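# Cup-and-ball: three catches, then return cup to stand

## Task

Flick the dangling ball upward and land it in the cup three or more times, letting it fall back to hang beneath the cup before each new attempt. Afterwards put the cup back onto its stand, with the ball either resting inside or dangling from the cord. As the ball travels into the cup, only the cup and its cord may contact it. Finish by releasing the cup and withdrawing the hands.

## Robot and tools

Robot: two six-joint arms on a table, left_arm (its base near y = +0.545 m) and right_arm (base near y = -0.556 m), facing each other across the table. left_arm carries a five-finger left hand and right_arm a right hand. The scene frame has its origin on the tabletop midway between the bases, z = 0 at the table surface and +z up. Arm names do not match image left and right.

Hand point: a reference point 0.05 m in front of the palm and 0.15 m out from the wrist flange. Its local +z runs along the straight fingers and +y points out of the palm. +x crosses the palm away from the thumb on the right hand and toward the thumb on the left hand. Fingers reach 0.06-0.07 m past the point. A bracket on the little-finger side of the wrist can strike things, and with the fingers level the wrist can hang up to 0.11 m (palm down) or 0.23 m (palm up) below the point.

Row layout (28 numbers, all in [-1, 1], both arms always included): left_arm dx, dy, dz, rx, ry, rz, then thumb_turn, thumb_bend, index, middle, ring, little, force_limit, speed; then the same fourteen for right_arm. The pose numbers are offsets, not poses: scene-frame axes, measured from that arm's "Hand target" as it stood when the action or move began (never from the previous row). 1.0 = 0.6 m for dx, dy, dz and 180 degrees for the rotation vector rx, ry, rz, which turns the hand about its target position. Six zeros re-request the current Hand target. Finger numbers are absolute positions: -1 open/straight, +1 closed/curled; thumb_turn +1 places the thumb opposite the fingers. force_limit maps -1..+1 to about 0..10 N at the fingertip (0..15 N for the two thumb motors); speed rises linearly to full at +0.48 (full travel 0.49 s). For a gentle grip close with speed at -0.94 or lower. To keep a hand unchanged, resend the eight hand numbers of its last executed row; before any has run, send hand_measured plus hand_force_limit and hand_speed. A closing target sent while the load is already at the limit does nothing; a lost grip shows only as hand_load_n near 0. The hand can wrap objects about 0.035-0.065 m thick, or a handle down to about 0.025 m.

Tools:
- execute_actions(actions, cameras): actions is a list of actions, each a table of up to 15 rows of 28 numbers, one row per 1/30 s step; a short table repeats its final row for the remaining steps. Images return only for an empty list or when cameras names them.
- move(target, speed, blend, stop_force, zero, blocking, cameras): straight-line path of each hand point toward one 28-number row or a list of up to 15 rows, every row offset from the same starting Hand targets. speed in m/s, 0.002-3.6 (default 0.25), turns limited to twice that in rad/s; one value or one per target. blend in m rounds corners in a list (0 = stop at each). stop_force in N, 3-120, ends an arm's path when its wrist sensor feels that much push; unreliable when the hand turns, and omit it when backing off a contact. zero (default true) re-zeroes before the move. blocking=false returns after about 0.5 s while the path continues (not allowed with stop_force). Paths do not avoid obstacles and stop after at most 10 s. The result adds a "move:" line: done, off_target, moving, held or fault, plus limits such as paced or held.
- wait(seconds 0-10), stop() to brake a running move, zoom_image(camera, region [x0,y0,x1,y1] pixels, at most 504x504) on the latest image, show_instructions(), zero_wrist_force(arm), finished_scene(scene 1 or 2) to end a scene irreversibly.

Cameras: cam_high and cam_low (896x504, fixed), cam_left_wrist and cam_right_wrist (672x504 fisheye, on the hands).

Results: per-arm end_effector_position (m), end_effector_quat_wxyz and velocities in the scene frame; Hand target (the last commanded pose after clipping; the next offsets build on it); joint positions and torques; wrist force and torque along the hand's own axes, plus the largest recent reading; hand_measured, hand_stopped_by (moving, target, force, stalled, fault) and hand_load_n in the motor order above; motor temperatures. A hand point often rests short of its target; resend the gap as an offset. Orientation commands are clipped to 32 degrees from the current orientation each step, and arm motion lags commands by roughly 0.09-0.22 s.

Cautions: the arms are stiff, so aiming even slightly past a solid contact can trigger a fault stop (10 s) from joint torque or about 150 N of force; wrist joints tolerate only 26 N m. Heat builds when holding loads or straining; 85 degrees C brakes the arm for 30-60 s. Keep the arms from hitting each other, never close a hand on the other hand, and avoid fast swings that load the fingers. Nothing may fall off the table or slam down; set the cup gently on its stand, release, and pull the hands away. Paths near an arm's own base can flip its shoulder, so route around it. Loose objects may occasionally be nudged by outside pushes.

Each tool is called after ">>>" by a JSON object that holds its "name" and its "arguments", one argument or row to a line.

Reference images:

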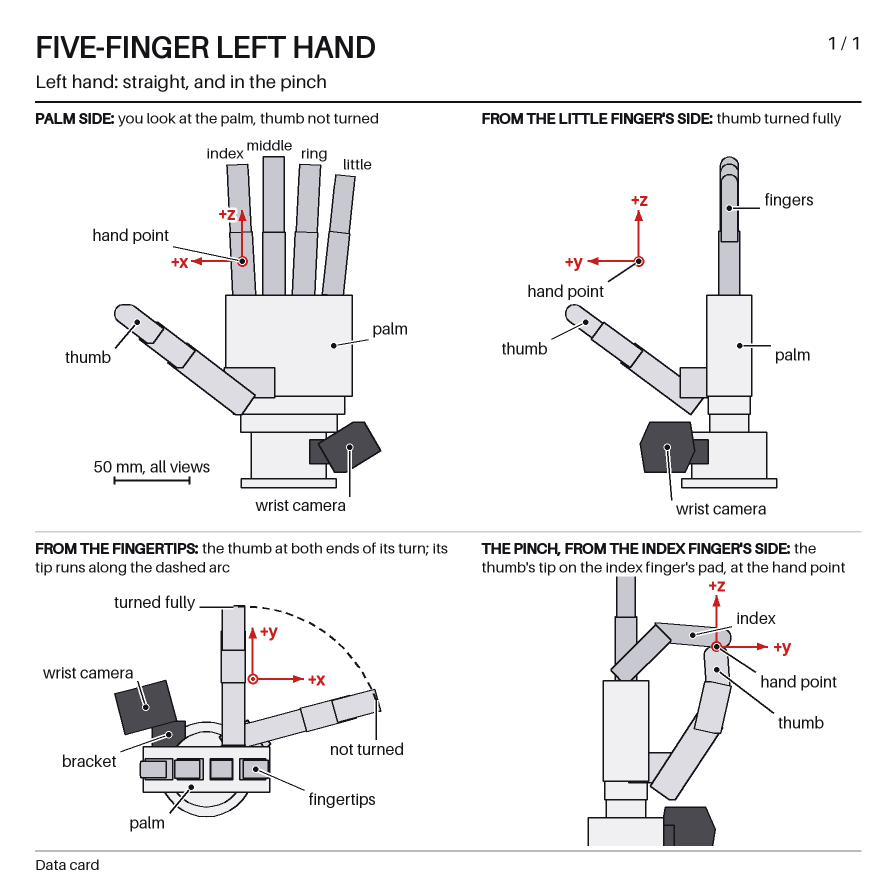

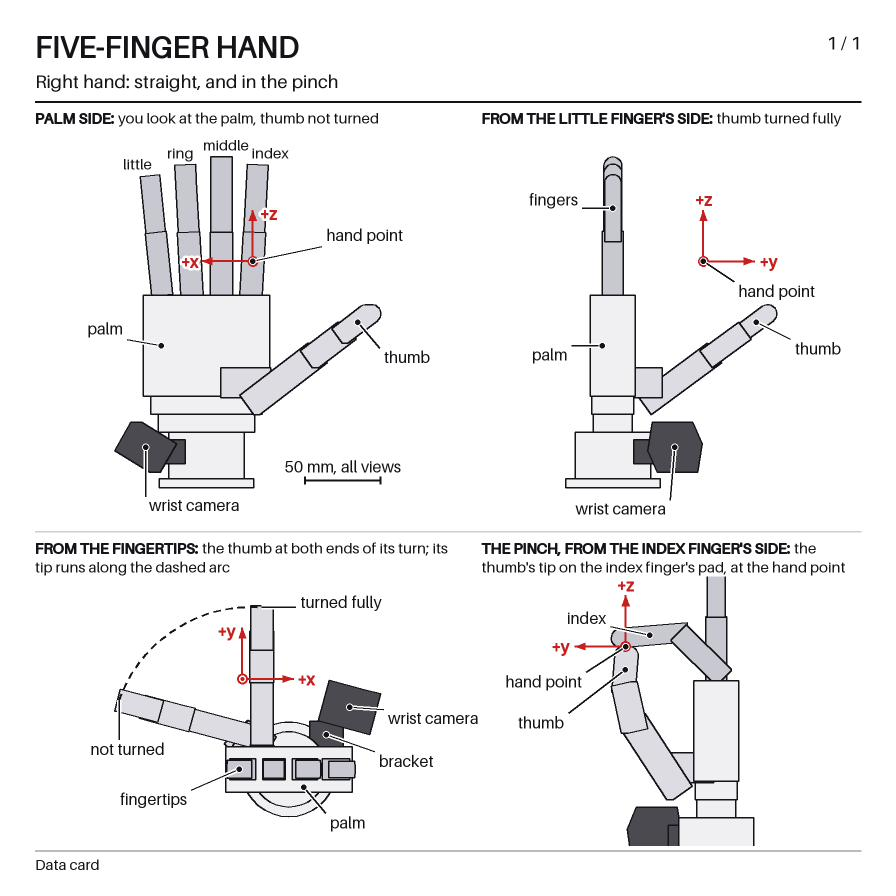

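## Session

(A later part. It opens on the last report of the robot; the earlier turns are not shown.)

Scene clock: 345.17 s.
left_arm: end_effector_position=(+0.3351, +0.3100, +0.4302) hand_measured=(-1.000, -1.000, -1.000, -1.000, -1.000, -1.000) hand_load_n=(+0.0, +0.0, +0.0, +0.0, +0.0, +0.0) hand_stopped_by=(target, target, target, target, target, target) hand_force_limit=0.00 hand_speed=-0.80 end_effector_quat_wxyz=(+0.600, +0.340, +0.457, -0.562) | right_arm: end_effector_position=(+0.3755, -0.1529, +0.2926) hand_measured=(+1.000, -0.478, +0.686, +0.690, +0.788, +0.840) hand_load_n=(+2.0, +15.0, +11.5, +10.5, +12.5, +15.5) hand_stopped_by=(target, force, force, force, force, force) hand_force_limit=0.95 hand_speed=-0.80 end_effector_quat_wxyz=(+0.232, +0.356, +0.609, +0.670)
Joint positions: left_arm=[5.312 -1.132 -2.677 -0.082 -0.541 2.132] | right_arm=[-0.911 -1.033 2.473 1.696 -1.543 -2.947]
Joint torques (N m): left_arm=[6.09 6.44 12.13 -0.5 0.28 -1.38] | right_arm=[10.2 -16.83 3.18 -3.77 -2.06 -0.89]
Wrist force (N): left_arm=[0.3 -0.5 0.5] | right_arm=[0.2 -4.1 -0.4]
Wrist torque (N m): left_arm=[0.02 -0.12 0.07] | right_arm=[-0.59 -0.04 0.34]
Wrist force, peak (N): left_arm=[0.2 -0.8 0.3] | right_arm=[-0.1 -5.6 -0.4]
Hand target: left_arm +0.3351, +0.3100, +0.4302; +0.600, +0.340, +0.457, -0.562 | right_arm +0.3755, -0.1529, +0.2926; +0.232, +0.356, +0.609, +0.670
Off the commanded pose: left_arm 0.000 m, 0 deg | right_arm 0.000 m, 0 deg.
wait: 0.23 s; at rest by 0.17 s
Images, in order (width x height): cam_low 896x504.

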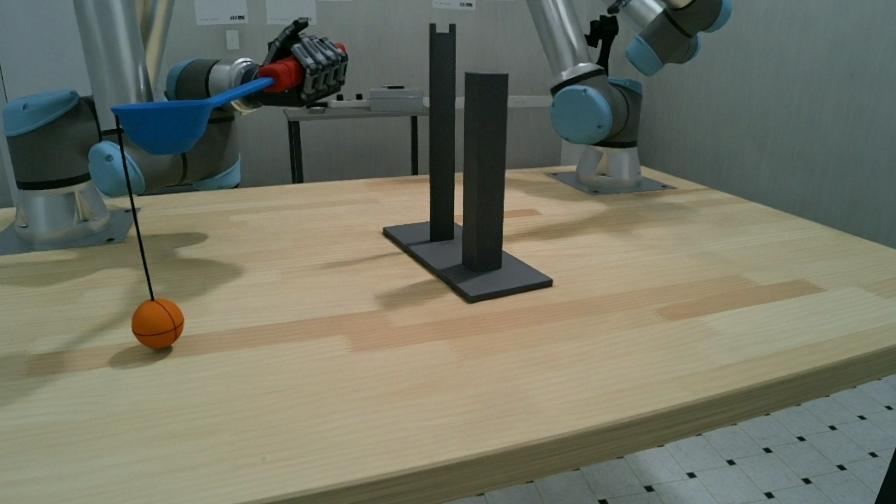

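>>> {"name": "move", "arguments": {
  "target": [0,0,0,0,0,0,-1,-1,-1,-1,-1,-1,0,-0.8,0,0,-0.0133,0,0,0,1,0.98,0.99,0.98,0.99,1.0,0.95,-0.8],
  "speed": 0.02
}}

>>> {"name": "wait", "arguments": {
  "seconds": 1.5,
  "cameras": ["cam_low"]
}}

>>> {"name": "zoom_image", "arguments": {
  "camera": "cam_low",
  "region": [100, 250, 220, 350]
}}

Scene clock: 347.90 s.
left_arm: end_effector_position=(+0.3351, +0.3100, +0.4302) hand_measured=(-1.000, -1.000, -1.000, -1.000, -1.000, -1.000) hand_load_n=(+0.0, +0.0, +0.0, +0.0, +0.0, +0.0) hand_stopped_by=(target, target, target, target, target, target) hand_force_limit=0.00 hand_speed=-0.80 end_effector_quat_wxyz=(+0.600, +0.340, +0.457, -0.562) | right_arm: end_effector_position=(+0.3755, -0.1529, +0.2846) hand_measured=(+1.000, -0.478, +0.686, +0.690, +0.788, +0.840) hand_load_n=(+2.0, +15.5, +11.5, +10.5, +12.5, +15.5) hand_stopped_by=(target, force, force, force, force, force) hand_force_limit=0.95 hand_speed=-0.80 end_effector_quat_wxyz=(+0.232, +0.356, +0.609, +0.670) end_effector_velocity=(+0.000, -0.001, +0.001) end_effector_angular_velocity=(-0.001, +0.001, -0.001)
Joint positions: left_arm=[5.312 -1.132 -2.677 -0.082 -0.541 2.132] | right_arm=[-0.911 -1.003 2.471 1.668 -1.543 -2.947]
Joint velocities: left_arm=[within noise] | right_arm=[-0.001 -0.005 0.002 0.005 0 0]
Joint torques (N m): left_arm=[5.3 6.6 12.13 -0.62 0.23 -1.32] | right_arm=[10.25 -40.51 -12.57 0.12 -1.6 -1.11]
Wrist force (N): left_arm=[0.4 -0.5 0.6] | right_arm=[0.0 -4.8 -0.4]
Wrist torque (N m): left_arm=[0.00 -0.12 0.07] | right_arm=[-0.58 -0.01 0.25]
Wrist force, peak (N): left_arm=[0.4 -0.8 0.8] | right_arm=[0.0 -6.3 -0.3]
Hand target: left_arm +0.3351, +0.3100, +0.4302; +0.600, +0.340, +0.457, -0.562 | right_arm +0.3755, -0.1529, +0.2846; +0.232, +0.356, +0.609, +0.670
Off the commanded pose: left_arm 0.000 m, 0 deg | right_arm 0.000 m, 0 deg.
move: done

Scene clock: 349.40 s.
left_arm: end_effector_position=(+0.3351, +0.3100, +0.4302) hand_measured=(-1.000, -1.000, -1.000, -1.000, -1.000, -1.000) hand_load_n=(+0.0, +0.0, +0.0, +0.0, +0.0, +0.0) hand_stopped_by=(target, target, target, target, target, target) hand_force_limit=0.00 hand_speed=-0.80 end_effector_quat_wxyz=(+0.600, +0.340, +0.457, -0.562) | right_arm: end_effector_position=(+0.3755, -0.1529, +0.2846) hand_measured=(+1.000, -0.478, +0.686, +0.690, +0.788, +0.840) hand_load_n=(+2.0, +15.0, +11.5, +10.5, +12.5, +15.5) hand_stopped_by=(target, force, force, force, force, force) hand_force_limit=0.95 hand_speed=-0.80 end_effector_quat_wxyz=(+0.232, +0.356, +0.609, +0.670)
Joint positions: left_arm=[5.312 -1.132 -2.677 -0.082 -0.541 2.132] | right_arm=[-0.911 -1.003 2.471 1.669 -1.543 -2.947]
Joint torques (N m): left_arm=[6.4 7.3 10.94 -0.56 0.34 -1.18] | right_arm=[5.1 -40.67 3.06 0.3 -0.3 -0.95]
Wrist force (N): left_arm=[0.2 -0.5 0.0] | right_arm=[0.1 -5.2 -0.4]
Wrist torque (N m): left_arm=[0.04 -0.10 0.06] | right_arm=[-0.59 -0.02 0.25]
Wrist force, peak (N): left_arm=[0.4 -0.9 0.3] | right_arm=[-0.2 -5.8 -0.5]
Hand target: left_arm +0.3351, +0.3100, +0.4302; +0.600, +0.340, +0.457, -0.562 | right_arm +0.3755, -0.1529, +0.2846; +0.232, +0.356, +0.609, +0.670
Off the commanded pose: left_arm 0.000 m, 0 deg | right_arm 0.000 m, 0 deg.
wait: 1.50 s; at rest by 0.17 s
Images, in order (width x height): cam_low 896x504.

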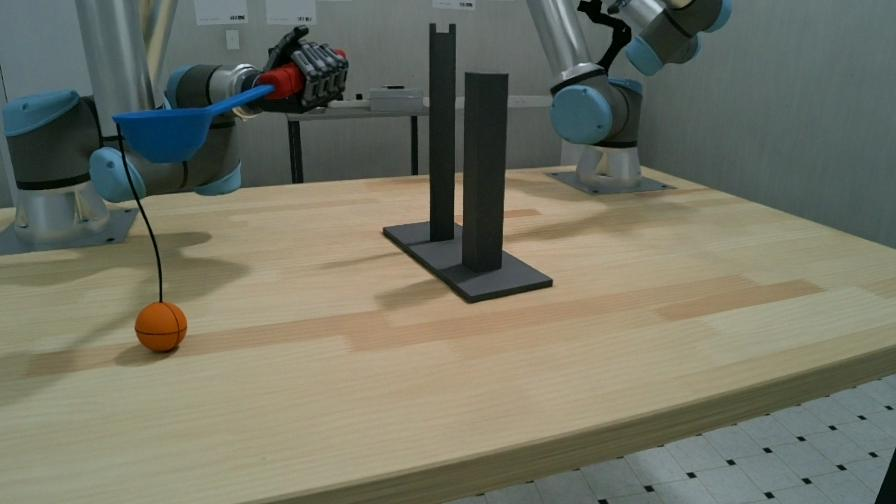

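Scaled by 4.200 from the camera's 896x504 image, which has a finer 1280x720 frame.

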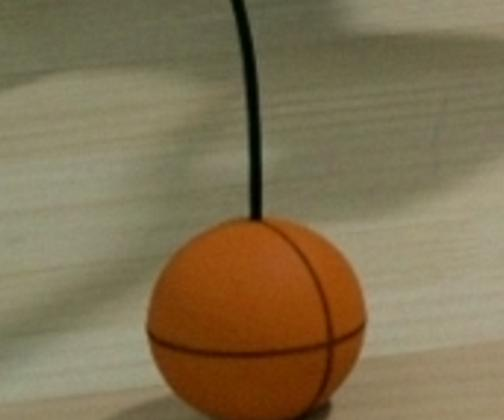

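>>> {"name": "move", "arguments": {
  "target": [0,0,0,0,0,0,-1,-1,-1,-1,-1,-1,0,-0.8,0.0063,0.0119,0.0,0,0,0,1,0.98,0.99,0.98,0.99,1.0,0.95,-0.8],
  "speed": 0.03
}}

>>> {"name": "move", "arguments": {
  "target": [0,0,0,0,0,0,-1,-1,-1,-1,-1,-1,0,-0.8,0,0,0.0138,0,0,0,1,0.98,0.99,0.98,0.99,1.0,0.95,-0.8],
  "speed": 0.003,
  "cameras": ["cam_low"]
}}

>>> {"name": "zoom_image", "arguments": {
  "camera": "cam_low",
  "region": [100, 250, 220, 350]
}}

>>> {"name": "wait", "arguments": {
  "seconds": 0.21,
  "cameras": ["cam_low"]
}}

>>> {"name": "zoom_image", "arguments": {
  "camera": "cam_low",
  "region": [100, 250, 220, 350]
}}

>>> {"name": "wait", "arguments": {
  "seconds": 0.21,
  "cameras": ["cam_low"]
}}

>>> {"name": "zoom_image", "arguments": {
  "camera": "cam_low",
  "region": [100, 250, 220, 350]
}}

Scene clock: 351.83 s.
left_arm: end_effector_position=(+0.3351, +0.3100, +0.4302) hand_measured=(-1.000, -1.000, -1.000, -1.000, -1.000, -1.000) hand_load_n=(+0.0, +0.0, +0.0, +0.0, +0.0, +0.0) hand_stopped_by=(target, target, target, target, target, target) hand_force_limit=0.00 hand_speed=-0.80 end_effector_quat_wxyz=(+0.600, +0.340, +0.457, -0.562) | right_arm: end_effector_position=(+0.3793, -0.1456, +0.2846) hand_measured=(+1.000, -0.478, +0.686, +0.690, +0.788, +0.840) hand_load_n=(+2.0, +15.0, +11.5, +10.5, +12.5, +15.5) hand_stopped_by=(target, force, force, force, force, force) hand_force_limit=0.95 hand_speed=-0.80 end_effector_quat_wxyz=(+0.232, +0.356, +0.609, +0.670)
Joint positions: left_arm=[5.312 -1.132 -2.677 -0.082 -0.541 2.132] | right_arm=[-0.899 -0.999 2.447 1.688 -1.555 -2.947]
Joint torques (N m): left_arm=[6.36 7.08 11.31 -0.63 0.4 -1.23] | right_arm=[-7.39 -24.46 6.26 -3.69 1.2 -1.51]
Wrist force (N): left_arm=[0.3 -0.8 0.3] | right_arm=[-0.3 -5.4 -0.3]
Wrist torque (N m): left_arm=[-0.01 -0.11 0.07] | right_arm=[-0.63 0.02 0.23]
Wrist force, peak (N): left_arm=[0.5 -0.9 0.2] | right_arm=[0.1 -5.7 -0.5]
Hand target: left_arm +0.3351, +0.3100, +0.4302; +0.600, +0.340, +0.457, -0.562 | right_arm +0.3793, -0.1457, +0.2846; +0.232, +0.356, +0.609, +0.670
Off the commanded pose: left_arm 0.000 m, 0 deg | right_arm 0.000 m, 0 deg.
move: done

Scene clock: 354.80 s.
left_arm: end_effector_position=(+0.3351, +0.3100, +0.4302) hand_measured=(-1.000, -1.000, -1.000, -1.000, -1.000, -1.000) hand_load_n=(+0.0, +0.0, +0.0, +0.0, +0.0, +0.0) hand_stopped_by=(target, target, target, target, target, target) hand_force_limit=0.00 hand_speed=-0.80 end_effector_quat_wxyz=(+0.600, +0.340, +0.457, -0.562) | right_arm: end_effector_position=(+0.3793, -0.1457, +0.2929) hand_measured=(+1.000, -0.478, +0.686, +0.690, +0.788, +0.840) hand_load_n=(+2.0, +15.0, +11.5, +10.0, +12.5, +15.5) hand_stopped_by=(target, force, force, force, force, force) hand_force_limit=0.95 hand_speed=-0.80 end_effector_quat_wxyz=(+0.232, +0.356, +0.609, +0.670)
Joint positions: left_arm=[5.312 -1.132 -2.677 -0.082 -0.541 2.132] | right_arm=[-0.899 -1.029 2.45 1.716 -1.554 -2.947]
Joint torques (N m): left_arm=[5.78 6.46 11.41 -0.46 0.41 -1.34] | right_arm=[-10.25 -32.37 4.54 -0.88 2.03 -1.47]
Wrist force (N): left_arm=[-0.1 -0.6 0.1] | right_arm=[0.0 -4.6 -0.1]
Wrist torque (N m): left_arm=[0.02 -0.06 0.05] | right_arm=[-0.62 -0.03 0.33]
Wrist force, peak (N): left_arm=[0.2 -1.1 0.3] | right_arm=[-0.2 -6.1 -0.6]
Hand target: left_arm +0.3351, +0.3100, +0.4302; +0.600, +0.340, +0.457, -0.562 | right_arm +0.3793, -0.1457, +0.2929; +0.232, +0.356, +0.609, +0.670
Off the commanded pose: left_arm 0.000 m, 0 deg | right_arm 0.000 m, 0 deg.
move: done
Images, in order (width x height): cam_low 896x504.

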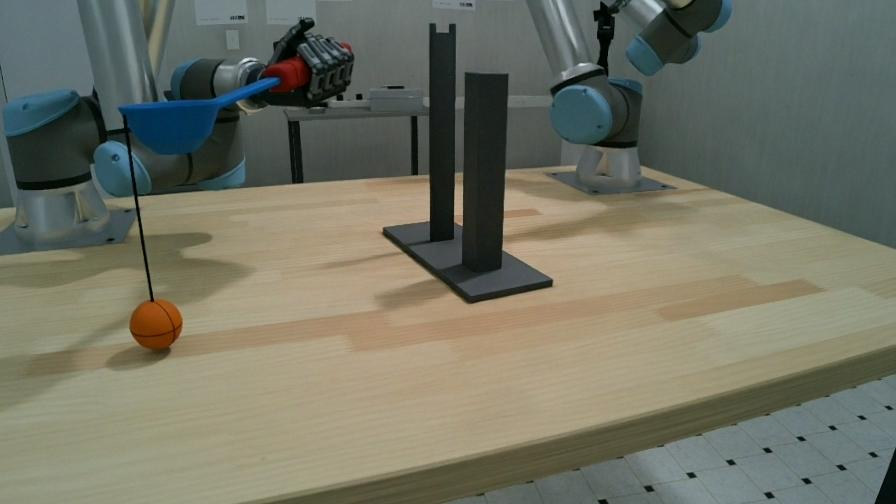

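Scaled by 4.200 from the camera's 896x504 image, which has a finer 1280x720 frame.

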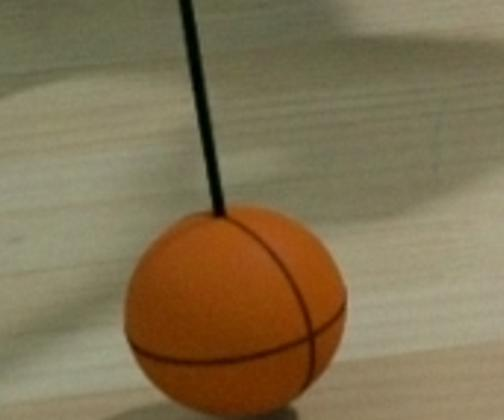

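Scene clock: 355.03 s.
left_arm: end_effector_position=(+0.3351, +0.3100, +0.4302) hand_measured=(-1.000, -1.000, -1.000, -1.000, -1.000, -1.000) hand_load_n=(+0.0, +0.0, +0.0, +0.0, +0.0, +0.0) hand_stopped_by=(target, target, target, target, target, target) hand_force_limit=0.00 hand_speed=-0.80 end_effector_quat_wxyz=(+0.600, +0.340, +0.457, -0.562) | right_arm: end_effector_position=(+0.3793, -0.1457, +0.2929) hand_measured=(+1.000, -0.478, +0.686, +0.690, +0.788, +0.840) hand_load_n=(+2.0, +15.0, +11.5, +10.5, +12.5, +15.5) hand_stopped_by=(target, force, force, force, force, force) hand_force_limit=0.95 hand_speed=-0.80 end_effector_quat_wxyz=(+0.232, +0.356, +0.609, +0.670)
Joint positions: left_arm=[5.312 -1.132 -2.677 -0.082 -0.541 2.132] | right_arm=[-0.899 -1.029 2.45 1.716 -1.554 -2.947]
Joint torques (N m): left_arm=[5.88 6.37 11.88 -0.52 0.36 -1.23] | right_arm=[-10.17 -24.29 4.21 -3.09 2.05 -1.58]
Wrist force (N): left_arm=[0.2 -0.6 0.3] | right_arm=[-0.1 -5.3 -0.7]
Wrist torque (N m): left_arm=[0.02 -0.09 0.06] | right_arm=[-0.56 -0.01 0.34]
Wrist force, peak (N): left_arm=[0.0 -0.7 0.4] | right_arm=[0.2 -6.0 -0.7]
Hand target: left_arm +0.3351, +0.3100, +0.4302; +0.600, +0.340, +0.457, -0.562 | right_arm +0.3793, -0.1457, +0.2929; +0.232, +0.356, +0.609, +0.670
Off the commanded pose: left_arm 0.000 m, 0 deg | right_arm 0.000 m, 0 deg.
wait: 0.23 s; at rest by 0.17 s
Images, in order (width x height): cam_low 896x504.

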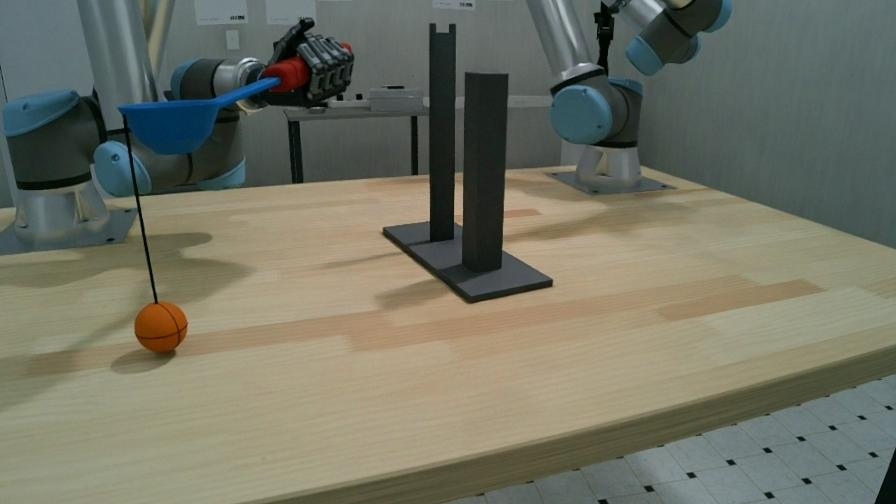

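Scaled by 4.200 from the camera's 896x504 image, which has a finer 1280x720 frame.

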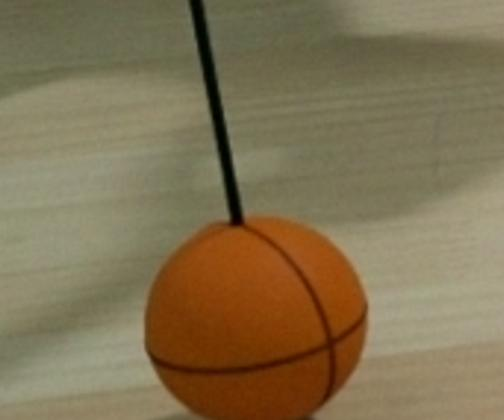

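Scene clock: 355.27 s.
left_arm: end_effector_position=(+0.3351, +0.3100, +0.4302) hand_measured=(-1.000, -1.000, -1.000, -1.000, -1.000, -1.000) hand_load_n=(+0.0, +0.0, +0.0, +0.0, +0.0, +0.0) hand_stopped_by=(target, target, target, target, target, target) hand_force_limit=0.00 hand_speed=-0.80 end_effector_quat_wxyz=(+0.600, +0.340, +0.457, -0.562) | right_arm: end_effector_position=(+0.3793, -0.1457, +0.2930) hand_measured=(+1.000, -0.478, +0.686, +0.690, +0.788, +0.840) hand_load_n=(+2.0, +15.0, +11.5, +10.0, +12.5, +15.5) hand_stopped_by=(target, force, force, force, force, force) hand_force_limit=0.95 hand_speed=-0.80 end_effector_quat_wxyz=(+0.232, +0.356, +0.609, +0.670)
Joint positions: left_arm=[5.312 -1.132 -2.677 -0.082 -0.541 2.132] | right_arm=[-0.899 -1.029 2.45 1.716 -1.554 -2.947]
Joint torques (N m): left_arm=[5.94 6.39 11.85 -0.59 0.38 -1.33] | right_arm=[-9.8 -17.24 3.15 -3.47 1.94 -1.5]
Wrist force (N): left_arm=[0.2 -0.8 0.2] | right_arm=[-0.1 -4.6 -0.7]
Wrist torque (N m): left_arm=[-0.02 -0.11 0.07] | right_arm=[-0.59 0.00 0.33]
Wrist force, peak (N): left_arm=[0.5 -0.9 0.3] | right_arm=[0.0 -6.1 -0.2]
Hand target: left_arm +0.3351, +0.3100, +0.4302; +0.600, +0.340, +0.457, -0.562 | right_arm +0.3793, -0.1457, +0.2929; +0.232, +0.356, +0.609, +0.670
Off the commanded pose: left_arm 0.000 m, 0 deg | right_arm 0.000 m, 0 deg.
wait: 0.23 s; at rest by 0.17 s
Images, in order (width x height): cam_low 896x504.

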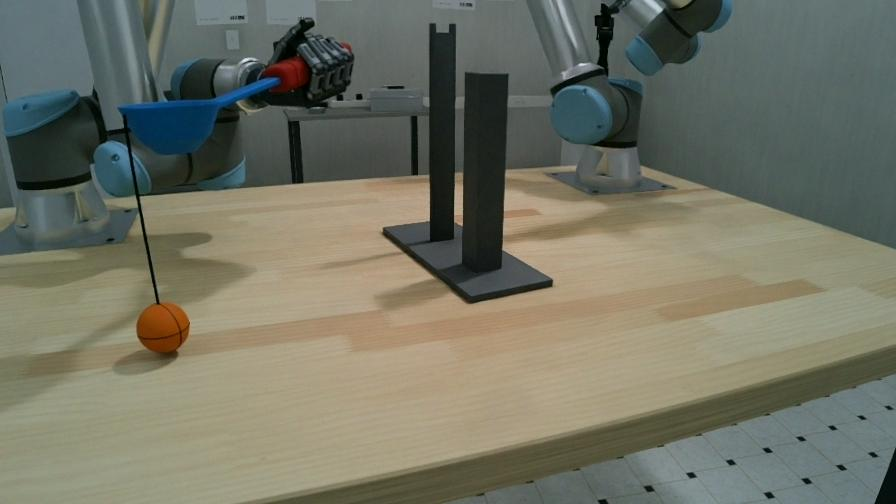

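Scaled by 4.200 from the camera's 896x504 image, which has a finer 1280x720 frame.

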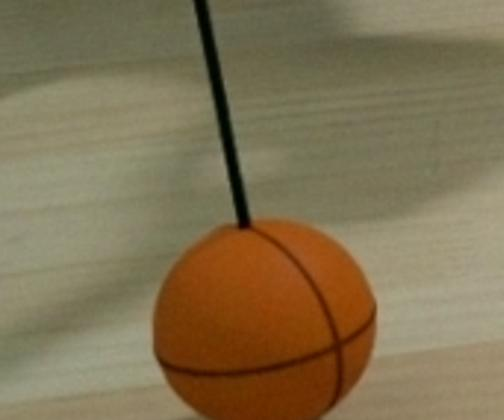

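>>> {"name": "wait", "arguments": {
  "seconds": 4,
  "cameras": ["cam_low"]
}}

>>> {"name": "zoom_image", "arguments": {
  "camera": "cam_low",
  "region": [100, 250, 220, 350]
}}

>>> {"name": "wait", "arguments": {
  "seconds": 0.21,
  "cameras": ["cam_low"]
}}

>>> {"name": "zoom_image", "arguments": {
  "camera": "cam_low",
  "region": [100, 250, 220, 350]
}}

>>> {"name": "wait", "arguments": {
  "seconds": 0.21,
  "cameras": ["cam_low"]
}}

>>> {"name": "zoom_image", "arguments": {
  "camera": "cam_low",
  "region": [100, 250, 220, 350]
}}

Scene clock: 362.07 s.
left_arm: end_effector_position=(+0.3351, +0.3100, +0.4302) hand_measured=(-1.000, -1.000, -1.000, -1.000, -1.000, -1.000) hand_load_n=(+0.0, +0.0, +0.0, -0.5, +0.0, +0.0) hand_stopped_by=(target, target, target, target, target, target) hand_force_limit=0.00 hand_speed=-0.80 end_effector_quat_wxyz=(+0.600, +0.340, +0.457, -0.562) | right_arm: end_effector_position=(+0.3793, -0.1457, +0.2929) hand_measured=(+1.000, -0.478, +0.686, +0.690, +0.788, +0.840) hand_load_n=(+2.0, +15.0, +11.5, +10.0, +12.5, +15.5) hand_stopped_by=(target, force, force, force, force, force) hand_force_limit=0.95 hand_speed=-0.80 end_effector_quat_wxyz=(+0.232, +0.356, +0.609, +0.670)
Joint positions: left_arm=[5.312 -1.132 -2.677 -0.082 -0.541 2.132] | right_arm=[-0.899 -1.029 2.45 1.716 -1.554 -2.947]
Joint torques (N m): left_arm=[5.69 6.54 11.24 -0.47 0.25 -1.34] | right_arm=[-7.32 -16.33 -10.3 -3.59 1.26 -1.19]
Wrist force (N): left_arm=[0.2 -0.4 0.4] | right_arm=[0.1 -3.5 -0.6]
Wrist torque (N m): left_arm=[0.04 -0.10 0.07] | right_arm=[-0.50 -0.03 0.36]
Wrist force, peak (N): left_arm=[0.7 -0.8 0.3] | right_arm=[0.0 -6.2 -0.6]
Hand target: left_arm +0.3351, +0.3100, +0.4302; +0.600, +0.340, +0.457, -0.562 | right_arm +0.3793, -0.1457, +0.2929; +0.232, +0.356, +0.609, +0.670
Off the commanded pose: left_arm 0.000 m, 0 deg | right_arm 0.000 m, 0 deg.
wait: 4.00 s; at rest from the start
Images, in order (width x height): cam_low 896x504.

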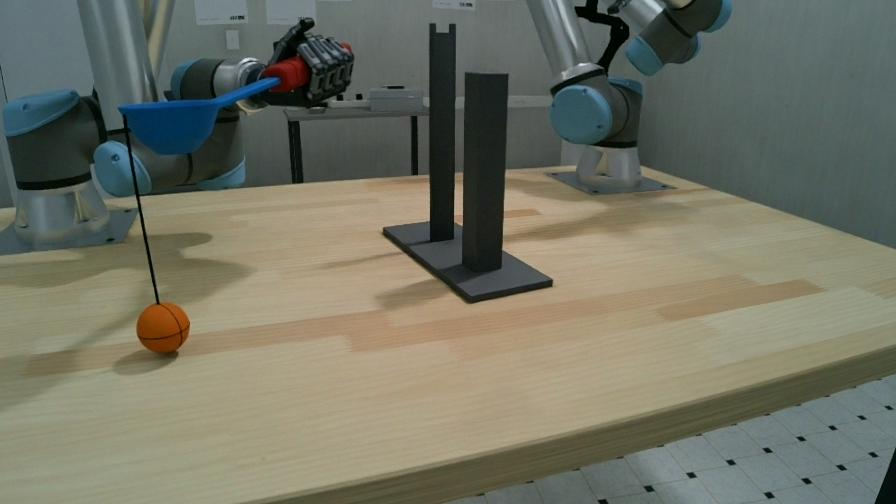

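Scaled by 4.200 from the camera's 896x504 image, which has a finer 1280x720 frame.

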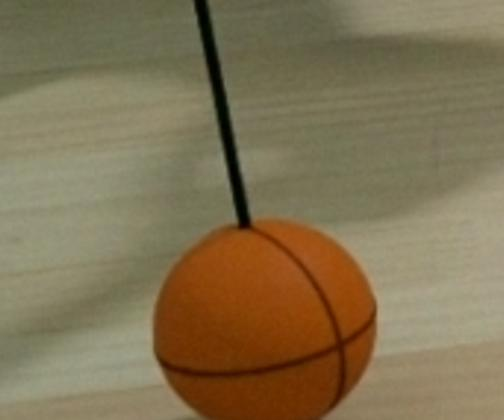

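Scene clock: 362.30 s.
left_arm: end_effector_position=(+0.3351, +0.3100, +0.4302) hand_measured=(-1.000, -1.000, -1.000, -1.000, -1.000, -1.000) hand_load_n=(+0.0, +0.0, +0.0, +0.0, +0.0, +0.0) hand_stopped_by=(target, target, target, target, target, target) hand_force_limit=0.00 hand_speed=-0.80 end_effector_quat_wxyz=(+0.600, +0.340, +0.457, -0.562) | right_arm: end_effector_position=(+0.3793, -0.1457, +0.2929) hand_measured=(+1.000, -0.478, +0.686, +0.690, +0.788, +0.840) hand_load_n=(+2.0, +15.0, +12.0, +10.5, +12.5, +15.5) hand_stopped_by=(target, force, force, force, force, force) hand_force_limit=0.95 hand_speed=-0.80 end_effector_quat_wxyz=(+0.232, +0.356, +0.609, +0.670)
Joint positions: left_arm=[5.312 -1.132 -2.677 -0.082 -0.541 2.132] | right_arm=[-0.899 -1.029 2.45 1.716 -1.554 -2.947]
Joint torques (N m): left_arm=[5.19 7.32 12.33 -0.48 0.29 -1.3] | right_arm=[-8.62 -17.16 -10.7 -3.53 1.28 -1.11]
Wrist force (N): left_arm=[0.6 -0.4 0.3] | right_arm=[0.1 -5.6 -0.4]
Wrist torque (N m): left_arm=[0.04 -0.14 0.08] | right_arm=[-0.57 -0.04 0.35]
Wrist force, peak (N): left_arm=[0.7 -0.9 0.0] | right_arm=[0.1 -5.7 -0.3]
Hand target: left_arm +0.3351, +0.3100, +0.4302; +0.600, +0.340, +0.457, -0.562 | right_arm +0.3793, -0.1457, +0.2929; +0.232, +0.356, +0.609, +0.670
Off the commanded pose: left_arm 0.000 m, 0 deg | right_arm 0.000 m, 0 deg.
wait: 0.23 s; at rest by 0.17 s
Images, in order (width x height): cam_low 896x504.

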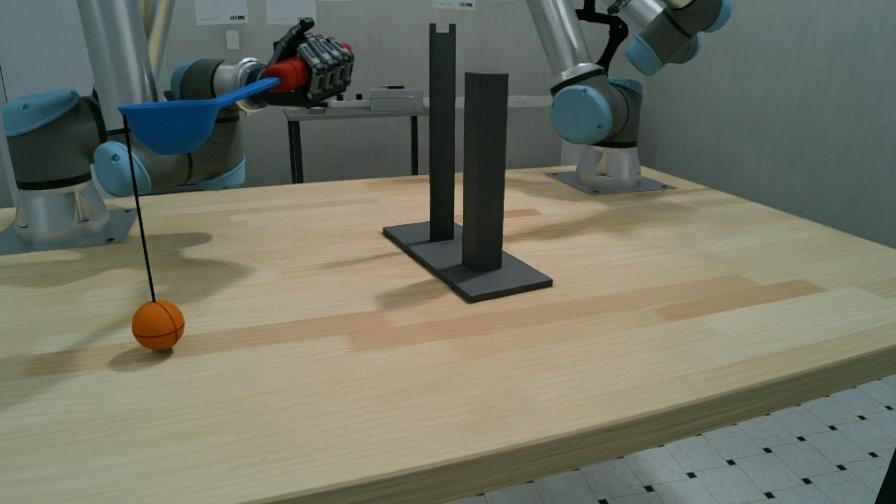

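Scaled by 4.200 from the camera's 896x504 image, which has a finer 1280x720 frame.

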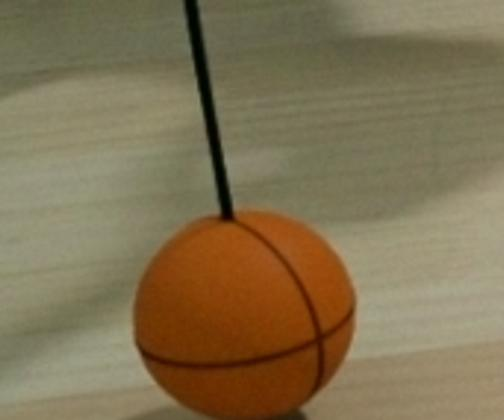

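Scene clock: 362.53 s.
left_arm: end_effector_position=(+0.3351, +0.3100, +0.4302) hand_measured=(-1.000, -1.000, -1.000, -1.000, -1.000, -1.000) hand_load_n=(+0.0, +0.0, +0.0, +0.0, +0.0, +0.0) hand_stopped_by=(target, target, target, target, target, target) hand_force_limit=0.00 hand_speed=-0.80 end_effector_quat_wxyz=(+0.600, +0.340, +0.457, -0.562) | right_arm: end_effector_position=(+0.3793, -0.1457, +0.2929) hand_measured=(+1.000, -0.478, +0.686, +0.690, +0.788, +0.840) hand_load_n=(+2.0, +15.0, +11.5, +10.5, +12.5, +15.5) hand_stopped_by=(target, force, force, force, force, force) hand_force_limit=0.95 hand_speed=-0.80 end_effector_quat_wxyz=(+0.232, +0.356, +0.609, +0.670)
Joint positions: left_arm=[5.312 -1.132 -2.677 -0.082 -0.541 2.132] | right_arm=[-0.899 -1.029 2.45 1.716 -1.554 -2.947]
Joint torques (N m): left_arm=[5.3 6.74 12.17 -0.43 0.32 -1.35] | right_arm=[-8.32 -16.44 -11.23 -3.49 1.19 -1.09]
Wrist force (N): left_arm=[0.3 -0.6 0.3] | right_arm=[0.0 -4.1 -0.6]
Wrist torque (N m): left_arm=[0.01 -0.12 0.08] | right_arm=[-0.58 -0.02 0.34]
Wrist force, peak (N): left_arm=[0.3 -0.6 0.3] | right_arm=[0.2 -6.1 -0.3]
Hand target: left_arm +0.3351, +0.3100, +0.4302; +0.600, +0.340, +0.457, -0.562 | right_arm +0.3793, -0.1457, +0.2929; +0.232, +0.356, +0.609, +0.670
Off the commanded pose: left_arm 0.000 m, 0 deg | right_arm 0.000 m, 0 deg.
wait: 0.23 s; at rest by 0.17 s
Images, in order (width x height): cam_low 896x504.

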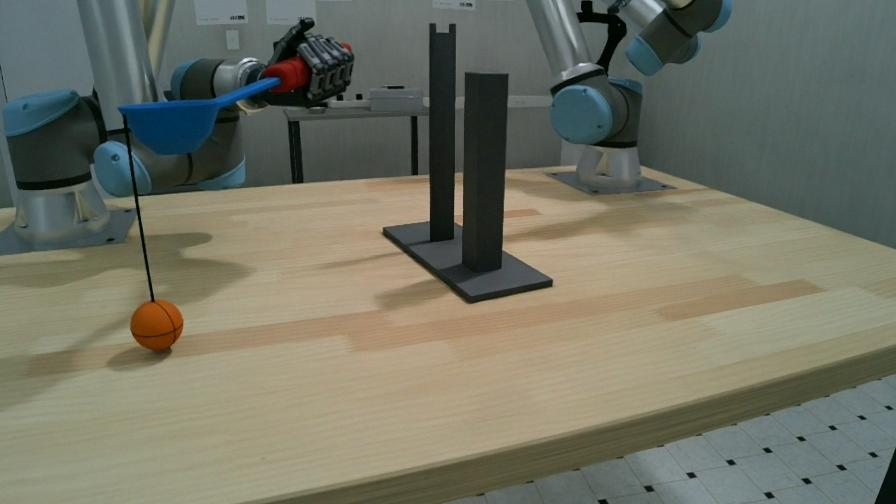

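Scaled by 4.200 from the camera's 896x504 image, which has a finer 1280x720 frame.

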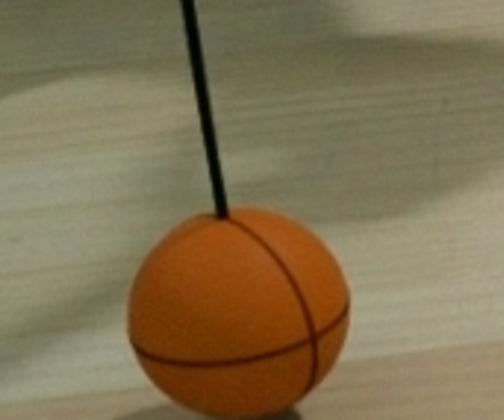

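>>> {"name": "move", "arguments": {
  "target": [0,0,0,0,0,0,-1,-1,-1,-1,-1,-1,0,-0.8,0,0,-0.006,0,0,0,1,0.98,0.99,0.98,0.99,1.0,0.95,-0.8],
  "speed": 0.01
}}

>>> {"name": "wait", "arguments": {
  "seconds": 1.2,
  "cameras": ["cam_low"]
}}

>>> {"name": "zoom_image", "arguments": {
  "camera": "cam_low",
  "region": [100, 250, 220, 350]
}}

>>> {"name": "wait", "arguments": {
  "seconds": 0.21,
  "cameras": ["cam_low"]
}}

>>> {"name": "zoom_image", "arguments": {
  "camera": "cam_low",
  "region": [100, 250, 220, 350]
}}

Scene clock: 366.10 s.
left_arm: end_effector_position=(+0.3351, +0.3100, +0.4302) hand_measured=(-1.000, -1.000, -1.000, -1.000, -1.000, -1.000) hand_load_n=(+0.5, +0.0, +0.0, +0.0, +0.0, +0.0) hand_stopped_by=(target, target, target, target, target, target) hand_force_limit=0.00 hand_speed=-0.80 end_effector_quat_wxyz=(+0.600, +0.340, +0.457, -0.562) | right_arm: end_effector_position=(+0.3793, -0.1457, +0.2892) hand_measured=(+1.000, -0.478, +0.686, +0.690, +0.788, +0.840) hand_load_n=(+2.0, +15.0, +11.5, +10.0, +12.5, +15.5) hand_stopped_by=(target, force, force, force, force, force) hand_force_limit=0.95 hand_speed=-0.80 end_effector_quat_wxyz=(+0.232, +0.356, +0.609, +0.670)
Joint positions: left_arm=[5.312 -1.132 -2.677 -0.082 -0.541 2.132] | right_arm=[-0.899 -1.016 2.449 1.704 -1.554 -2.947]
Joint torques (N m): left_arm=[5.99 7.54 12.24 -0.43 0.4 -1.24] | right_arm=[-5.55 -38.48 -15.92 -1.45 0.58 -0.65]
Wrist force (N): left_arm=[0.6 -0.8 0.4] | right_arm=[-0.1 -4.1 -0.7]
Wrist torque (N m): left_arm=[-0.02 -0.16 0.10] | right_arm=[-0.55 0.00 0.34]
Wrist force, peak (N): left_arm=[0.1 -1.1 0.3] | right_arm=[-0.3 -6.3 -0.4]
Hand target: left_arm +0.3351, +0.3100, +0.4302; +0.600, +0.340, +0.457, -0.562 | right_arm +0.3793, -0.1457, +0.2893; +0.232, +0.356, +0.609, +0.670
Off the commanded pose: left_arm 0.000 m, 0 deg | right_arm 0.000 m, 0 deg.
move: done

Scene clock: 367.30 s.
left_arm: end_effector_position=(+0.3351, +0.3100, +0.4302) hand_measured=(-1.000, -1.000, -1.000, -1.000, -1.000, -1.000) hand_load_n=(+0.0, +0.0, +0.0, +0.0, +0.0, +0.5) hand_stopped_by=(target, target, target, target, target, target) hand_force_limit=0.00 hand_speed=-0.80 end_effector_quat_wxyz=(+0.600, +0.340, +0.457, -0.562) | right_arm: end_effector_position=(+0.3793, -0.1457, +0.2893) hand_measured=(+1.000, -0.478, +0.686, +0.690, +0.788, +0.840) hand_load_n=(+2.0, +15.0, +11.5, +10.5, +12.5, +15.5) hand_stopped_by=(target, force, force, force, force, force) hand_force_limit=0.95 hand_speed=-0.80 end_effector_quat_wxyz=(+0.232, +0.356, +0.609, +0.670)
Joint positions: left_arm=[5.312 -1.132 -2.677 -0.082 -0.541 2.132] | right_arm=[-0.899 -1.016 2.449 1.704 -1.554 -2.947]
Joint torques (N m): left_arm=[5.56 7.03 11.45 -0.31 0.31 -1.23] | right_arm=[-6.47 -41.85 -9.71 0.17 0.43 -0.68]
Wrist force (N): left_arm=[0.1 -0.4 0.2] | right_arm=[0.3 -3.7 -0.7]
Wrist torque (N m): left_arm=[0.05 -0.11 0.06] | right_arm=[-0.52 -0.04 0.36]
Wrist force, peak (N): left_arm=[-0.2 -0.9 0.3] | right_arm=[0.0 -6.1 -0.6]
Hand target: left_arm +0.3351, +0.3100, +0.4302; +0.600, +0.340, +0.457, -0.562 | right_arm +0.3793, -0.1457, +0.2893; +0.232, +0.356, +0.609, +0.670
Off the commanded pose: left_arm 0.000 m, 0 deg | right_arm 0.000 m, 0 deg.
wait: 1.20 s; at rest by 0.17 s
Images, in order (width x height): cam_low 896x504.

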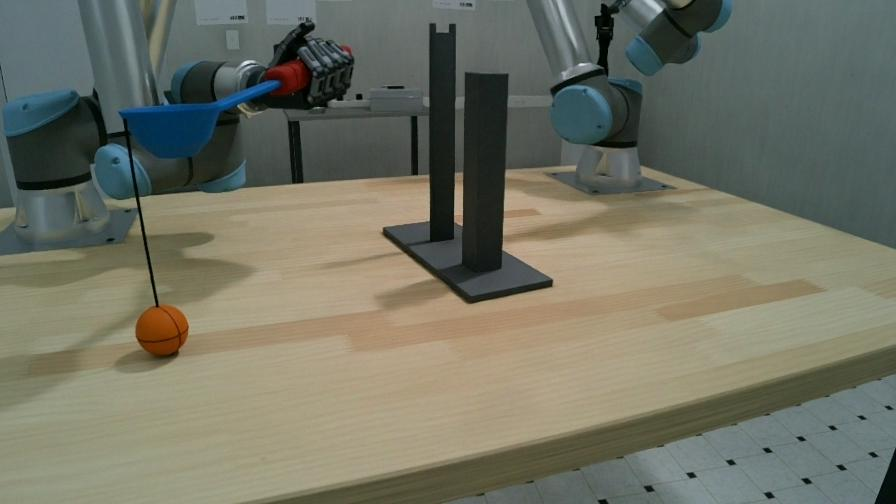

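Scaled by 4.200 from the camera's 896x504 image, which has a finer 1280x720 frame.

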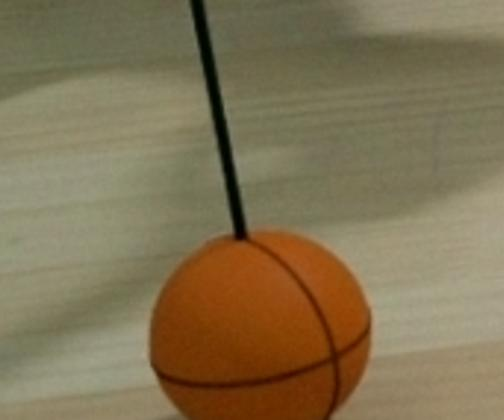

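Scene clock: 367.53 s.
left_arm: end_effector_position=(+0.3351, +0.3100, +0.4302) hand_measured=(-1.000, -1.000, -1.000, -1.000, -1.000, -1.000) hand_load_n=(+0.0, +0.0, +0.0, -0.5, +0.0, +0.0) hand_stopped_by=(target, target, target, target, target, target) hand_force_limit=0.00 hand_speed=-0.80 end_effector_quat_wxyz=(+0.600, +0.340, +0.457, -0.562) | right_arm: end_effector_position=(+0.3793, -0.1457, +0.2893) hand_measured=(+1.000, -0.478, +0.686, +0.690, +0.788, +0.840) hand_load_n=(+2.0, +15.0, +11.5, +10.5, +12.5, +15.5) hand_stopped_by=(target, force, force, force, force, force) hand_force_limit=0.95 hand_speed=-0.80 end_effector_quat_wxyz=(+0.232, +0.356, +0.609, +0.670)
Joint positions: left_arm=[5.312 -1.132 -2.677 -0.082 -0.541 2.132] | right_arm=[-0.899 -1.016 2.449 1.704 -1.554 -2.947]
Joint torques (N m): left_arm=[6.41 7.32 11.37 -0.45 0.31 -1.31] | right_arm=[-5.72 -41.12 -9.32 0.16 0.55 -0.8]
Wrist force (N): left_arm=[0.2 -0.5 0.2] | right_arm=[-0.3 -5.9 -0.4]
Wrist torque (N m): left_arm=[0.03 -0.10 0.06] | right_arm=[-0.62 0.02 0.31]
Wrist force, peak (N): left_arm=[0.3 -0.9 0.2] | right_arm=[-0.3 -5.9 -0.4]
Hand target: left_arm +0.3351, +0.3100, +0.4302; +0.600, +0.340, +0.457, -0.562 | right_arm +0.3793, -0.1457, +0.2893; +0.232, +0.356, +0.609, +0.670
Off the commanded pose: left_arm 0.000 m, 0 deg | right_arm 0.000 m, 0 deg.
wait: 0.23 s; at rest by 0.17 s
Images, in order (width x height): cam_low 896x504.

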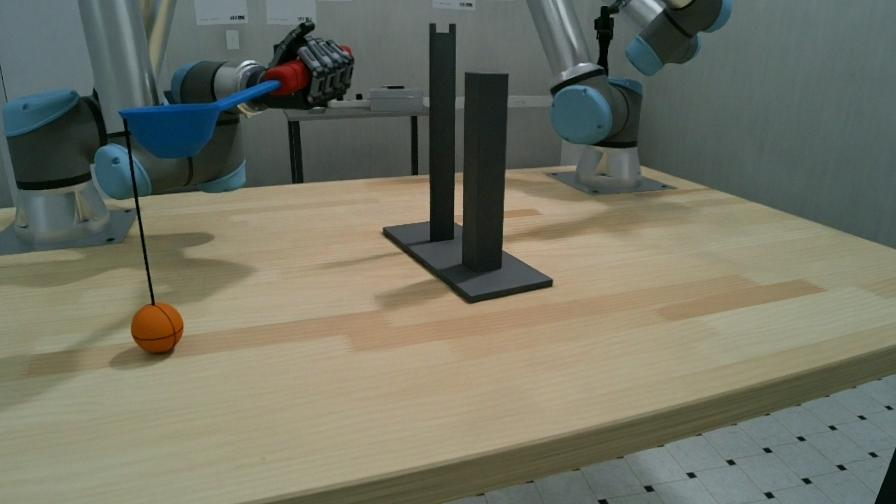

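Scaled by 4.200 from the camera's 896x504 image, which has a finer 1280x720 frame.

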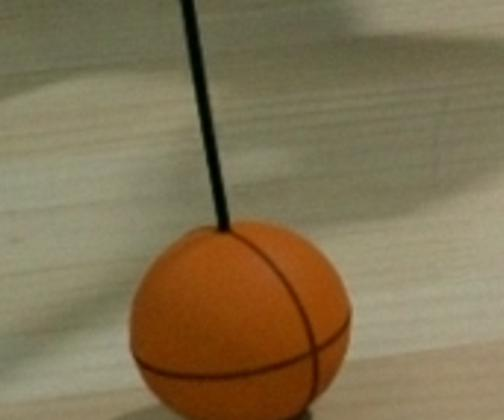

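>>> {"name": "move", "arguments": {
  "target": [0,0,0,0,0,0,-1,-1,-1,-1,-1,-1,0,-0.8,0,0,-0.002,0,0,0,1,0.98,0.99,0.98,0.99,1.0,0.95,-0.8],
  "speed": 0.01
}}

>>> {"name": "wait", "arguments": {
  "seconds": 1.0,
  "cameras": ["cam_low"]
}}

>>> {"name": "zoom_image", "arguments": {
  "camera": "cam_low",
  "region": [100, 250, 220, 350]
}}

>>> {"name": "wait", "arguments": {
  "seconds": 0.21,
  "cameras": ["cam_low"]
}}

>>> {"name": "zoom_image", "arguments": {
  "camera": "cam_low",
  "region": [100, 250, 220, 350]
}}

Scene clock: 371.97 s.
left_arm: end_effector_position=(+0.3351, +0.3100, +0.4302) hand_measured=(-1.000, -1.000, -1.000, -1.000, -1.000, -1.000) hand_load_n=(+0.0, +0.0, +0.0, +0.0, +0.0, +0.0) hand_stopped_by=(target, target, target, target, target, target) hand_force_limit=0.00 hand_speed=-0.80 end_effector_quat_wxyz=(+0.600, +0.340, +0.457, -0.562) | right_arm: end_effector_position=(+0.3793, -0.1457, +0.2881) hand_measured=(+1.000, -0.478, +0.686, +0.690, +0.788, +0.840) hand_load_n=(+2.0, +15.0, +11.5, +10.5, +12.5, +15.5) hand_stopped_by=(target, force, force, force, force, force) hand_force_limit=0.95 hand_speed=-0.80 end_effector_quat_wxyz=(+0.232, +0.356, +0.609, +0.670)
Joint positions: left_arm=[5.312 -1.132 -2.677 -0.082 -0.541 2.132] | right_arm=[-0.899 -1.012 2.449 1.7 -1.554 -2.947]
Joint torques (N m): left_arm=[5.46 6.21 11.15 -0.58 0.32 -1.3] | right_arm=[-6.23 -24.14 -16.41 -2.96 0.24 -0.53]
Wrist force (N): left_arm=[0.1 -0.4 0.3] | right_arm=[0.3 -4.0 -0.5]
Wrist torque (N m): left_arm=[0.04 -0.10 0.07] | right_arm=[-0.57 -0.06 0.36]
Wrist force, peak (N): left_arm=[0.3 -1.0 -0.1] | right_arm=[0.3 -6.3 -0.5]
Hand target: left_arm +0.3351, +0.3100, +0.4302; +0.600, +0.340, +0.457, -0.562 | right_arm +0.3793, -0.1457, +0.2881; +0.232, +0.356, +0.609, +0.670
Off the commanded pose: left_arm 0.000 m, 0 deg | right_arm 0.000 m, 0 deg.
move: done

Scene clock: 372.97 s.
left_arm: end_effector_position=(+0.3351, +0.3100, +0.4302) hand_measured=(-1.000, -1.000, -1.000, -1.000, -1.000, -1.000) hand_load_n=(+0.0, +0.0, +0.0, +0.0, +0.5, +0.0) hand_stopped_by=(target, target, target, target, target, target) hand_force_limit=0.00 hand_speed=-0.80 end_effector_quat_wxyz=(+0.600, +0.340, +0.457, -0.562) | right_arm: end_effector_position=(+0.3793, -0.1457, +0.2881) hand_measured=(+1.000, -0.478, +0.686, +0.690, +0.788, +0.840) hand_load_n=(+2.0, +15.0, +11.5, +10.5, +12.5, +15.5) hand_stopped_by=(target, force, force, force, force, force) hand_force_limit=0.95 hand_speed=-0.80 end_effector_quat_wxyz=(+0.232, +0.356, +0.609, +0.670)
Joint positions: left_arm=[5.312 -1.132 -2.677 -0.082 -0.541 2.132] | right_arm=[-0.899 -1.012 2.449 1.7 -1.554 -2.947]
Joint torques (N m): left_arm=[5.58 6.09 12.11 -0.42 0.27 -1.44] | right_arm=[-4.51 -41.19 -16.56 -0.47 0.18 -0.4]
Wrist force (N): left_arm=[0.2 -0.4 0.0] | right_arm=[0.2 -5.7 -0.5]
Wrist torque (N m): left_arm=[0.05 -0.10 0.06] | right_arm=[-0.62 -0.04 0.34]
Wrist force, peak (N): left_arm=[0.5 -0.8 0.2] | right_arm=[0.0 -5.9 -0.7]
Hand target: left_arm +0.3351, +0.3100, +0.4302; +0.600, +0.340, +0.457, -0.562 | right_arm +0.3793, -0.1457, +0.2881; +0.232, +0.356, +0.609, +0.670
Off the commanded pose: left_arm 0.000 m, 0 deg | right_arm 0.000 m, 0 deg.
wait: 1.00 s; at rest by 0.17 s
Images, in order (width x height): cam_low 896x504.

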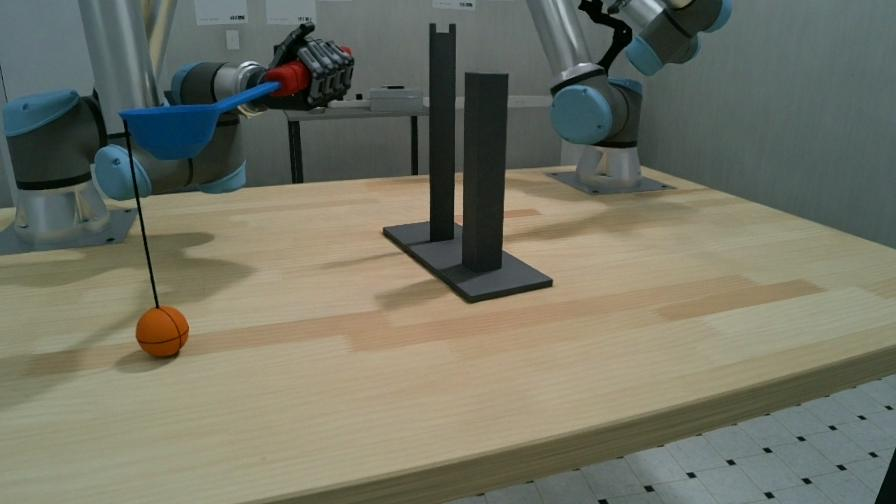

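Scaled by 4.200 from the camera's 896x504 image, which has a finer 1280x720 frame.

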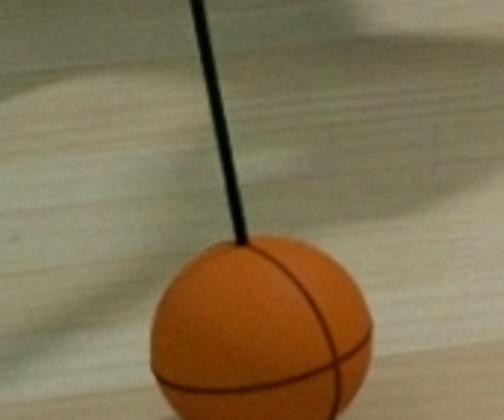

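Scene clock: 373.20 s.
left_arm: end_effector_position=(+0.3351, +0.3100, +0.4302) hand_measured=(-1.000, -1.000, -1.000, -1.000, -1.000, -1.000) hand_load_n=(+0.0, +0.0, +0.0, +0.0, +0.0, +0.0) hand_stopped_by=(target, target, target, target, target, target) hand_force_limit=0.00 hand_speed=-0.80 end_effector_quat_wxyz=(+0.600, +0.340, +0.457, -0.562) | right_arm: end_effector_position=(+0.3793, -0.1457, +0.2881) hand_measured=(+1.000, -0.478, +0.686, +0.690, +0.788, +0.840) hand_load_n=(+2.0, +15.0, +11.5, +10.5, +12.5, +15.5) hand_stopped_by=(target, force, force, force, force, force) hand_force_limit=0.95 hand_speed=-0.80 end_effector_quat_wxyz=(+0.232, +0.356, +0.609, +0.670)
Joint positions: left_arm=[5.312 -1.132 -2.677 -0.082 -0.541 2.132] | right_arm=[-0.899 -1.012 2.449 1.7 -1.554 -2.947]
Joint torques (N m): left_arm=[5.62 6.29 10.97 -0.55 0.37 -1.32] | right_arm=[-6.21 -41.46 -16.78 -0.57 0.43 -0.33]
Wrist force (N): left_arm=[0.2 -0.5 0.3] | right_arm=[0.1 -4.2 -0.4]
Wrist torque (N m): left_arm=[0.02 -0.12 0.07] | right_arm=[-0.58 -0.04 0.34]
Wrist force, peak (N): left_arm=[0.2 -0.6 0.6] | right_arm=[0.0 -5.7 -0.3]
Hand target: left_arm +0.3351, +0.3100, +0.4302; +0.600, +0.340, +0.457, -0.562 | right_arm +0.3793, -0.1457, +0.2881; +0.232, +0.356, +0.609, +0.670
Off the commanded pose: left_arm 0.000 m, 0 deg | right_arm 0.000 m, 0 deg.
wait: 0.23 s; at rest by 0.17 s
Images, in order (width x height): cam_low 896x504.

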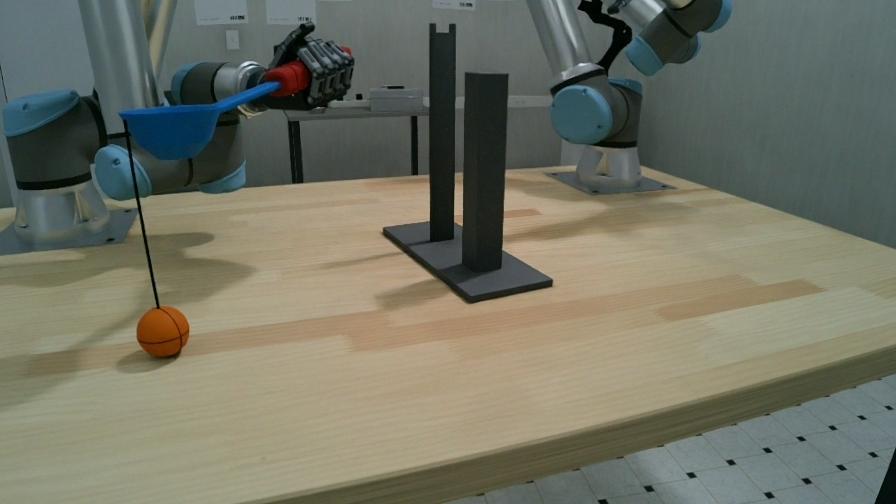

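Scaled by 4.200 from the camera's 896x504 image, which has a finer 1280x720 frame.

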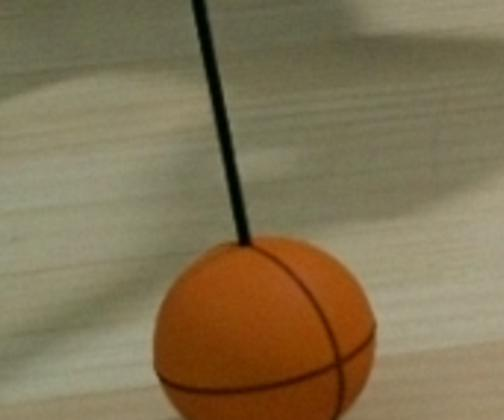

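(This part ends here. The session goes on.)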